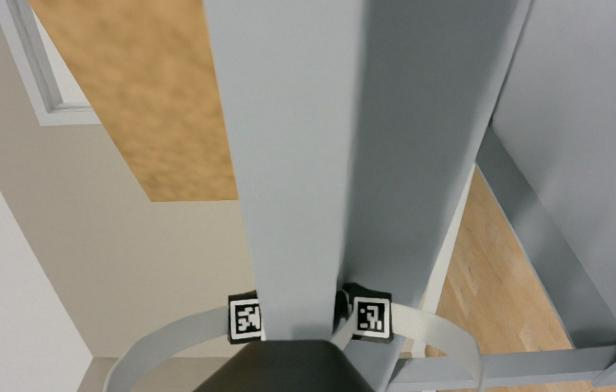

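Call:
{"api": "move", "payload": {
  "blocking": false,
  "r2": {"base":{"translate_m":-0.17},"pace":"slow","contact_limits":{"translate_m":0.4}},
  "cameras": []
}}

Call:
{"api": "wait", "payload": {
  "seconds": 2.6,
  "cameras": []
}}

Call:
{"api": "move", "payload": {
  "blocking": false,
  "r2": {"base":{"rotate_rad":-0.21},"joints":{"wrist_yaw_rad":0.35},"speeds":{"wrist_yaw_rad":0.4},"pace":"slow","contact_limits":{"rotate_rad":0.5}},
  "cameras": []
}}

Call:
{"api": "wait", "payload": {
  "seconds": 2,
  "cameras": ["r2_head_camera","r1_head_right_camera","r2_wrist_camera"]
}}

Scene clock: 514.93 s.
move: r2 moving
r1: as last shown
r1.turned_by_imu: +0.000
r1.base_tilt: forward=-1.6 right=+1.3
r1.lidar_m: 1.01 0.35 0.25 - 0.25 0.25 0.50 1.25 1.15 0.37 0.25 0.25
r1.motor_effort: lift_m=+19(20) arm_m=+4(4) wheel_0=-4(5) wheel_1=+4(4) wheel_2=-6(7)
r1.servo_current: wrist_yaw_rad=46(59) wrist_pitch_rad=39(46) wrist_roll_rad=33(65) gripper_m=39(46)
r1.contact_limits: strafe_m 0.6
r1.wrist_depth_mm: - 133 133 - 394 235 180 / - 117 133 - 399 236 182 / - 114 140 - 402 239 183 / 107 134 193 - 407 242 185 / 208 - - - 379 242 185 / 222 1205 193 1182 188 243 186 / 219 768 732 153 379 217 186
r2.base_odometry: x=-2.600 y=-0.577 heading=-2.780
r2.turned_by_wheels: +0.002
r2.turned_by_imu: +0.002
r2.base_tilt: forward=-0.6 right=+0.0
r2.lidar_m: 0.43 0.54 2.41 2.45 3.07 3.91 3.87 2.54 2.32 2.41 1.02 0.34
r2.base_status: translate_m moving
r2.joint_positions: lift_m=+0.685 arm_m=+0.000 wrist_yaw_rad=+0.119 wrist_pitch_rad=+0.003 wrist_roll_rad=+1.569 gripper_m=-0.037
r2.joint_status: not commanded
r2.measured_speeds: translate_m=-0.047 strafe_m=+0.000 rotate_rad=+0.000 lift_m=+0.000 arm_m=+0.000 wrist_yaw_rad=+0.000 wrist_pitch_rad=+0.000 wrist_roll_rad=+0.000
r2.motor_effort: lift_m=+20(20) arm_m=+5(5) wheel_0=+7(20) wheel_1=-1(2) wheel_2=+13(13)
r2.servo_current: wrist_yaw_rad=111(117) wrist_pitch_rad=46(46) wrist_roll_rad=59(59) gripper_m=85(85)
r2.contact_limits: translate_m 0.4
r2.hand_pose: x=+0.4676 y=-0.0526 z=+0.8621 quat_wxyz=(+0.706, +0.705, +0.043, +0.041) (m; r2's base frame)
r2.wrist_depth_mm: 322 324 319 - 124 - - / 1661 364 366 - 141 - - / - 427 436 - 162 - - / - - 512 - 181 - - / - - - 118 211 1618 496 / - - 199 136 177 1537 466 / - - - - 366 366 377
pictures: none
No camera images: "cameras" was empty.

Scene clock: 517.43 s.
earlier move: r2 done
r1.base_odometry: x=-2.008 y=-0.298 heading=-2.340
r1.turned_by_wheels: +0.000
r1.turned_by_imu: +0.000
r1.base_tilt: forward=-1.6 right=+1.3
r1.lidar_m: 0.79 0.36 0.25 - 0.25 0.25 0.54 1.25 1.14 2.77 0.29 0.27
r1.base_status: not commanded
r1.joint_positions: lift_m=+0.124 arm_m=+0.000 wrist_yaw_rad=+3.196 wrist_pitch_rad=+0.002 wrist_roll_rad=+0.000 gripper_m=+0.056
r1.joint_status: not commanded
r1.measured_speeds: all 0
r1.motor_effort: lift_m=+19(20) arm_m=+4(4) wheel_0=-4(5) wheel_1=+4(5) wheel_2=-3(7)
r1.servo_current: wrist_yaw_rad=59(72) wrist_pitch_rad=46(52) wrist_roll_rad=52(72) gripper_m=46(46)
r1.contact_limits: strafe_m 0.6
r1.hand_pose: x=-0.1218 y=+0.0716 z=+0.3019 quat_wxyz=(-0.027, -0.001, +0.000, +1.000) (m; r1's base frame)
r1.wrist_depth_mm: - 133 133 - 394 235 180 / - 117 133 - 399 236 181 / - 115 140 - 402 239 184 / 107 134 193 - 407 241 184 / 208 - - - 377 242 185 / 223 1205 194 1160 188 244 186 / 220 759 750 153 379 217 186
r2.base_odometry: x=-2.452 y=-0.521 heading=-2.782
r2.turned_by_wheels: -0.002
r2.turned_by_imu: -0.002
r2.base_tilt: forward=-0.7 right=+0.1
r2.lidar_m: 0.41 0.53 2.47 2.50 3.11 3.78 3.77 2.47 2.27 2.33 1.17 0.37
r2.base_status: done
r2.joint_positions: lift_m=+0.685 arm_m=+0.000 wrist_yaw_rad=+0.097 wrist_pitch_rad=+0.003 wrist_roll_rad=+1.569 gripper_m=-0.037
r2.joint_status: not commanded
r2.measured_speeds: all 0
r2.motor_effort: lift_m=+20(20) arm_m=-4(5) wheel_0=-9(20) wheel_1=-4(9) wheel_2=+5(16)
r2.servo_current: wrist_yaw_rad=46(117) wrist_pitch_rad=33(46) wrist_roll_rad=33(65) gripper_m=85(91)
r2.contact_limits: translate_m 0.4
r2.hand_pose: x=+0.4664 y=-0.0592 z=+0.8621 quat_wxyz=(+0.707, +0.706, +0.035, +0.033) (m; r2's base frame)
r2.wrist_depth_mm: - 375 370 107 163 - - / 1661 373 375 118 175 - - / - 418 418 125 189 - - / - 480 477 135 205 - - / - - 549 148 224 1863 - / - - 185 170 177 1618 492 / - - - - - 1756 1182
wait: 2.50 of 2.6 s (r2 has come to rest)
pictures: none
No camera images: "cameras" was empty.

Scene clock: 517.93 s.
move: r2 moving
r1: as last shown
r1.lidar_m: 0.80 0.36 0.25 - 0.25 0.25 0.53 1.22 1.16 2.77 0.29 0.27
r1.motor_effort: lift_m=+20(20) arm_m=+4(4) wheel_0=-5(5) wheel_1=+4(5) wheel_2=-3(3)
r1.servo_current: wrist_yaw_rad=39(59) wrist_pitch_rad=39(46) wrist_roll_rad=33(52) gripper_m=46(46)
r1.contact_limits: strafe_m 0.6
r1.wrist_depth_mm: - 134 133 - 394 235 180 / - 117 133 - 399 237 182 / - 115 140 - 402 240 183 / 107 135 194 - 407 241 185 / 208 - - - 377 242 184 / 223 1255 194 1160 187 243 186 / 220 759 741 153 384 217 186
r2.base_odometry: x=-2.452 y=-0.521 heading=-2.905
r2.turned_by_wheels: -0.123
r2.turned_by_imu: -0.120
r2.base_tilt: forward=-0.7 right=+0.1
r2.lidar_m: 0.43 0.47 2.47 2.46 2.90 3.79 3.79 2.63 2.29 2.28 1.15 0.39
r2.base_status: rotate_rad moving
r2.joint_positions: lift_m=+0.685 arm_m=+0.000 wrist_yaw_rad=+0.262 wrist_pitch_rad=+0.003 wrist_roll_rad=+1.569 gripper_m=-0.037
r2.joint_status: wrist_yaw_rad moving
r2.measured_speeds: translate_m=+0.000 strafe_m=+0.001 rotate_rad=-0.445 lift_m=+0.000 arm_m=+0.000 wrist_yaw_rad=+0.499 wrist_pitch_rad=+0.000 wrist_roll_rad=+0.000
r2.motor_effort: lift_m=+20(20) arm_m=-4(4) wheel_0=+7(9) wheel_1=+7(8) wheel_2=+6(7)
r2.servo_current: wrist_yaw_rad=91(176) wrist_pitch_rad=39(46) wrist_roll_rad=39(46) gripper_m=85(85)
r2.contact_limits: rotate_rad 0.5
r2.hand_pose: x=+0.4721 y=-0.0098 z=+0.8621 quat_wxyz=(+0.702, +0.700, +0.093, +0.091) (m; r2's base frame)
r2.wrist_depth_mm: 1576 343 345 102 156 - - / 1708 368 370 109 168 - - / - 418 418 116 183 - - / - 508 480 129 200 - - / - - - 145 221 1708 - / - - 183 163 177 1576 488 / - - - - - 1708 1182
pictures: none
No camera images: "cameras" was empty.

Scene clock: 518.63 s.
earlier move: r2 done
r1.base_odometry: x=-2.008 y=-0.298 heading=-2.340
r1.turned_by_wheels: +0.000
r1.turned_by_imu: +0.000
r1.base_tilt: forward=-1.6 right=+1.3
r1.lidar_m: 0.76 0.35 0.25 - 0.25 0.25 0.51 1.25 1.17 2.76 0.29 0.28
r1.base_status: not commanded
r1.joint_positions: lift_m=+0.124 arm_m=+0.000 wrist_yaw_rad=+3.196 wrist_pitch_rad=+0.002 wrist_roll_rad=+0.000 gripper_m=+0.056
r1.joint_status: not commanded
r1.measured_speeds: all 0
r1.motor_effort: lift_m=+19(20) arm_m=+4(4) wheel_0=-5(5) wheel_1=+4(5) wheel_2=-3(3)
r1.servo_current: wrist_yaw_rad=52(59) wrist_pitch_rad=39(46) wrist_roll_rad=33(65) gripper_m=39(46)
r1.contact_limits: strafe_m 0.6
r1.hand_pose: x=-0.1218 y=+0.0716 z=+0.3019 quat_wxyz=(-0.027, -0.001, +0.000, +1.000) (m; r1's base frame)
r1.wrist_depth_mm: - 133 134 - 392 235 180 / - 117 133 - 402 238 181 / - 115 140 - 402 238 183 / 107 135 193 - 407 241 185 / 208 - - - 377 242 186 / 223 1205 194 1182 187 243 186 / 219 741 750 153 382 218 186
r2.base_odometry: x=-2.452 y=-0.521 heading=-2.990
r2.turned_by_wheels: -0.085
r2.turned_by_imu: -0.082
r2.base_tilt: forward=-0.7 right=+0.0
r2.lidar_m: 0.40 0.44 2.46 2.48 2.77 3.82 3.82 2.80 2.30 2.27 2.50 0.40
r2.base_status: done
r2.joint_positions: lift_m=+0.685 arm_m=+0.000 wrist_yaw_rad=+0.355 wrist_pitch_rad=+0.003 wrist_roll_rad=+1.569 gripper_m=-0.037
r2.joint_status: all done
r2.measured_speeds: all 0
r2.motor_effort: lift_m=+20(20) arm_m=-4(4) wheel_0=+11(12) wheel_1=+6(8) wheel_2=+9(9)
r2.servo_current: wrist_yaw_rad=46(176) wrist_pitch_rad=39(52) wrist_roll_rad=52(52) gripper_m=85(91)
r2.contact_limits: rotate_rad 0.5
r2.hand_pose: x=+0.4717 y=+0.0182 z=+0.8621 quat_wxyz=(+0.697, +0.695, +0.126, +0.124) (m; r2's base frame)
r2.wrist_depth_mm: 1537 336 343 - 152 - - / 1756 368 359 105 164 - - / - 415 421 112 180 - - / - - 484 128 198 - - / - - - 140 220 1756 - / - - 186 161 177 1618 484 / - - - - - 1708 1182
wait: 0.70 of 2 s (r2 has come to rest)
pictures: r1_head_right_camera, r2_head_camera, r2_wrist_camera
Images, in order (width x height): r1_head_right_camera 420x672, r2_head_camera 420x560, r2_wrist_camera 616x392.

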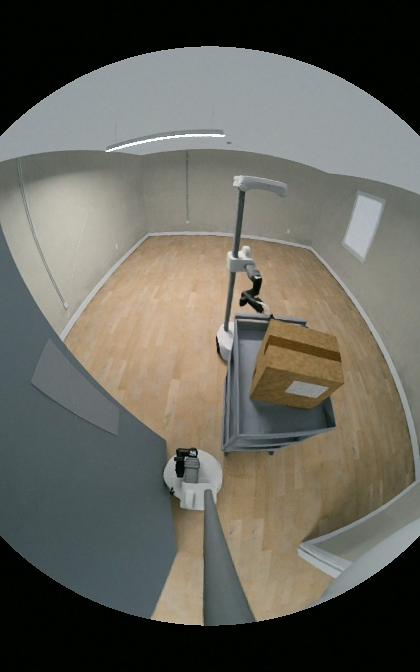

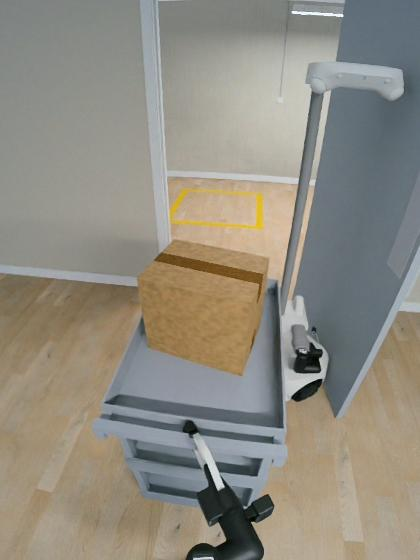

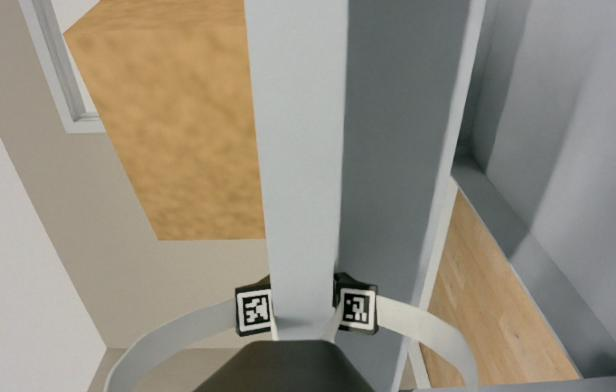

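Call:
{"api": "move", "payload": {
  "blocking": false,
  "r2": {"base":{"translate_m":-0.04,"strafe_m":-0.176},"pace":"slow","contact_limits":{"strafe_m":0.4}},
  "cameras": []
}}

Call:
{"api": "wait", "payload": {
  "seconds": 2.8,
  "cameras": ["r2_head_camera","r1_head_right_camera"]
}}

Scene clock: 532.27 s.
move: r2 moving
r1: as last shown
r1.base_tilt: forward=-1.6 right=+1.2
r1.lidar_m: 0.76 0.31 0.25 - 0.25 0.25 0.49 1.24 1.13 2.75 0.30 0.27
r1.servo_current: wrist_yaw_rad=33(59) wrist_pitch_rad=39(46) wrist_roll_rad=39(52) gripper_m=46(46)
r1.contact_limits: strafe_m 0.6
r1.wrist_depth_mm: - 133 133 - 389 233 180 / - 117 134 - 399 237 181 / - 115 140 - 404 239 183 / 107 134 193 - 407 241 185 / 208 - - - 375 242 185 / 221 1205 194 1182 187 244 186 / 220 750 750 153 384 216 186
r2.base_odometry: x=-2.452 y=-0.508 heading=-2.988
r2.turned_by_wheels: +0.001
r2.turned_by_imu: +0.002
r2.base_tilt: forward=-0.7 right=+0.1
r2.lidar_m: 0.40 0.44 2.48 2.48 2.77 3.79 3.78 2.76 2.29 2.26 2.47 0.38
r2.base_status: translate_m moving; strafe_m moving
r2.joint_positions: lift_m=+0.685 arm_m=+0.000 wrist_yaw_rad=+0.356 wrist_pitch_rad=+0.003 wrist_roll_rad=+1.569 gripper_m=-0.037
r2.joint_status: not commanded
r2.measured_speeds: translate_m=-0.010 strafe_m=-0.049 rotate_rad=-0.001 lift_m=+0.000 arm_m=+0.000 wrist_yaw_rad=+0.002 wrist_pitch_rad=+0.000 wrist_roll_rad=+0.000
r2.motor_effort: lift_m=+20(20) arm_m=-4(4) wheel_0=+14(18) wheel_1=-5(8) wheel_2=+9(12)
r2.servo_current: wrist_yaw_rad=46(59) wrist_pitch_rad=33(46) wrist_roll_rad=46(59) gripper_m=78(91)
r2.contact_limits: strafe_m 0.4
r2.hand_pose: x=+0.4717 y=+0.0187 z=+0.8621 quat_wxyz=(+0.697, +0.695, +0.126, +0.124) (m; r2's base frame)
r2.wrist_depth_mm: 1499 342 343 - 153 - - / - 366 362 105 165 - - / - 415 421 113 181 - - / - - 484 128 198 - - / - - - 139 219 1756 - / - - 186 161 177 1618 488 / - - - - - 1708 1182
pictures: none
No camera images: "cameras" was empty.

Scene clock: 534.80 s.
earlier move: r2 done
r1.base_odometry: x=-2.008 y=-0.298 heading=-2.340
r1.turned_by_wheels: +0.000
r1.turned_by_imu: +0.000
r1.base_tilt: forward=-1.6 right=+1.3
r1.lidar_m: 0.47 0.30 0.25 - 0.25 0.25 0.54 1.28 1.15 2.76 0.27 0.26
r1.base_status: not commanded
r1.joint_positions: lift_m=+0.124 arm_m=+0.000 wrist_yaw_rad=+3.196 wrist_pitch_rad=+0.002 wrist_roll_rad=+0.000 gripper_m=+0.056
r1.joint_status: not commanded
r1.measured_speeds: all 0
r1.motor_effort: lift_m=+19(20) arm_m=+4(4) wheel_0=-5(6) wheel_1=+4(5) wheel_2=-3(3)
r1.servo_current: wrist_yaw_rad=59(65) wrist_pitch_rad=46(46) wrist_roll_rad=26(72) gripper_m=39(46)
r1.contact_limits: strafe_m 0.6
r1.hand_pose: x=-0.1218 y=+0.0716 z=+0.3019 quat_wxyz=(-0.027, -0.001, +0.000, +1.000) (m; r1's base frame)
r1.wrist_depth_mm: - 133 133 - 394 234 180 / - 117 133 - 397 237 182 / - 114 140 - 404 238 184 / 107 135 193 - 410 241 185 / 208 - - - 377 242 185 / 222 1229 193 1205 188 242 186 / 220 759 750 153 382 217 186
r2.base_odometry: x=-2.440 y=-0.341 heading=-2.989
r2.turned_by_wheels: -0.001
r2.turned_by_imu: +0.000
r2.base_tilt: forward=-0.6 right=+0.1
r2.lidar_m: 0.41 0.40 2.65 2.65 2.97 3.81 3.78 2.57 2.10 2.09 2.35 0.43
r2.base_status: done
r2.joint_positions: lift_m=+0.685 arm_m=+0.000 wrist_yaw_rad=+0.357 wrist_pitch_rad=+0.003 wrist_roll_rad=+1.569 gripper_m=-0.037
r2.joint_status: not commanded
r2.measured_speeds: all 0
r2.motor_effort: lift_m=+20(20) arm_m=-3(4) wheel_0=+9(18) wheel_1=-4(8) wheel_2=+6(12)
r2.servo_current: wrist_yaw_rad=46(72) wrist_pitch_rad=52(52) wrist_roll_rad=46(59) gripper_m=85(91)
r2.contact_limits: strafe_m 0.4
r2.hand_pose: x=+0.4717 y=+0.0188 z=+0.8621 quat_wxyz=(+0.697, +0.695, +0.126, +0.124) (m; r2's base frame)
r2.wrist_depth_mm: - - - 135 189 - - / 1756 508 433 140 198 759 - / - 407 413 148 208 - - / - 449 445 154 217 - - / - - 484 162 227 - - / - - 186 169 178 1708 - / - - - - - 1756 473
wait: 2.53 of 2.8 s (r2 has come to rest)
pictures: r1_head_right_camera, r2_head_camera
Images, in order (width x height): r1_head_right_camera 420x672, r2_head_camera 420x560.

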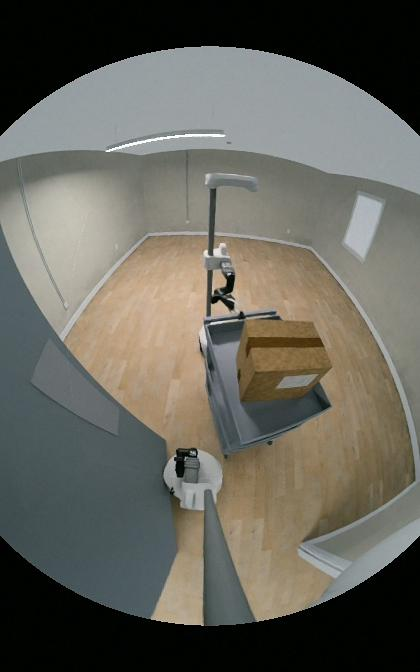

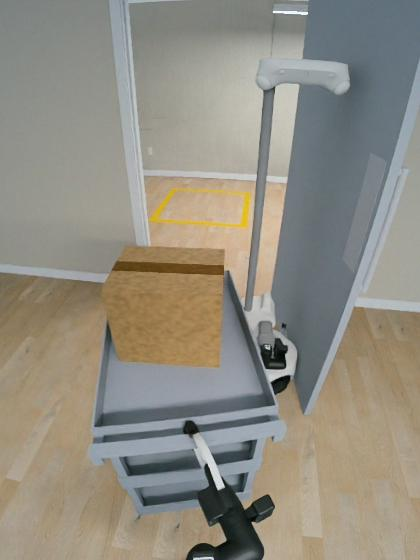

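Call:
{"api": "move", "payload": {
  "blocking": false,
  "r2": {"base":{"translate_m":0.496,"strafe_m":0.10},"joints":{"wrist_yaw_rad":0.25},"speeds":{"wrist_yaw_rad":0.03},"pace":"slow","contact_limits":{"translate_m":0.4}},
  "cameras": []
}}

Call:
{"api": "wait", "payload": {
  "seconds": 4.5,
  "cameras": ["r2_head_camera","r1_head_right_camera"]
}}

r2: "speeds": wrist_yaw_rad = 0.03 is out of range 0.05 to 1.82
Scene clock: 545.90 s.
r1.base_odometry: x=-2.008 y=-0.298 heading=-2.340
r1.turned_by_wheels: +0.000
r1.turned_by_imu: +0.000
r1.base_tilt: forward=-1.6 right=+1.3
r1.lidar_m: 0.46 0.33 0.25 - 0.25 0.25 0.53 1.24 1.15 2.77 0.25 0.28
r1.base_status: not commanded
r1.joint_positions: lift_m=+0.124 arm_m=+0.000 wrist_yaw_rad=+3.196 wrist_pitch_rad=+0.002 wrist_roll_rad=+0.000 gripper_m=+0.056
r1.joint_status: not commanded
r1.measured_speeds: all 0
r1.motor_effort: lift_m=+20(20) arm_m=+4(4) wheel_0=-4(6) wheel_1=+4(5) wheel_2=-3(3)
r1.servo_current: wrist_yaw_rad=65(65) wrist_pitch_rad=46(46) wrist_roll_rad=46(72) gripper_m=46(46)
r1.contact_limits: strafe_m 0.6
r1.hand_pose: x=-0.1218 y=+0.0716 z=+0.3019 quat_wxyz=(-0.027, -0.001, +0.000, +1.000) (m; r1's base frame)
r1.wrist_depth_mm: - 133 133 - 392 234 181 / - 117 133 - 397 237 183 / - 114 140 - 402 240 183 / 107 134 193 - 404 241 185 / 208 - - - 379 242 186 / 222 1229 193 1182 188 242 186 / 220 750 750 153 382 217 186
r2.base_odometry: x=-2.440 y=-0.341 heading=-2.989
r2.turned_by_wheels: +0.000
r2.turned_by_imu: +0.000
r2.base_tilt: forward=-0.7 right=+0.1
r2.lidar_m: 0.41 0.41 2.66 2.65 2.96 3.80 3.82 2.56 2.12 2.08 2.35 0.40
r2.base_status: done
r2.joint_positions: lift_m=+0.685 arm_m=+0.000 wrist_yaw_rad=+0.357 wrist_pitch_rad=+0.003 wrist_roll_rad=+1.569 gripper_m=-0.037
r2.joint_status: not commanded
r2.measured_speeds: all 0
r2.motor_effort: lift_m=+20(20) arm_m=-3(4) wheel_0=+9(18) wheel_1=-4(8) wheel_2=+6(12)
r2.servo_current: wrist_yaw_rad=52(72) wrist_pitch_rad=39(52) wrist_roll_rad=46(59) gripper_m=78(91)
r2.contact_limits: strafe_m 0.4
r2.hand_pose: x=+0.4717 y=+0.0188 z=+0.8621 quat_wxyz=(+0.697, +0.695, +0.126, +0.124) (m; r2's base frame)
r2.wrist_depth_mm: - - - 134 190 - - / 1661 512 433 140 198 768 - / - 410 413 147 208 - - / - 452 445 154 217 - - / - - 484 163 225 - - / - - 186 169 178 1708 - / - - - - - 1708 477
pictures: none

not run: a call was refused earlier in this reply.


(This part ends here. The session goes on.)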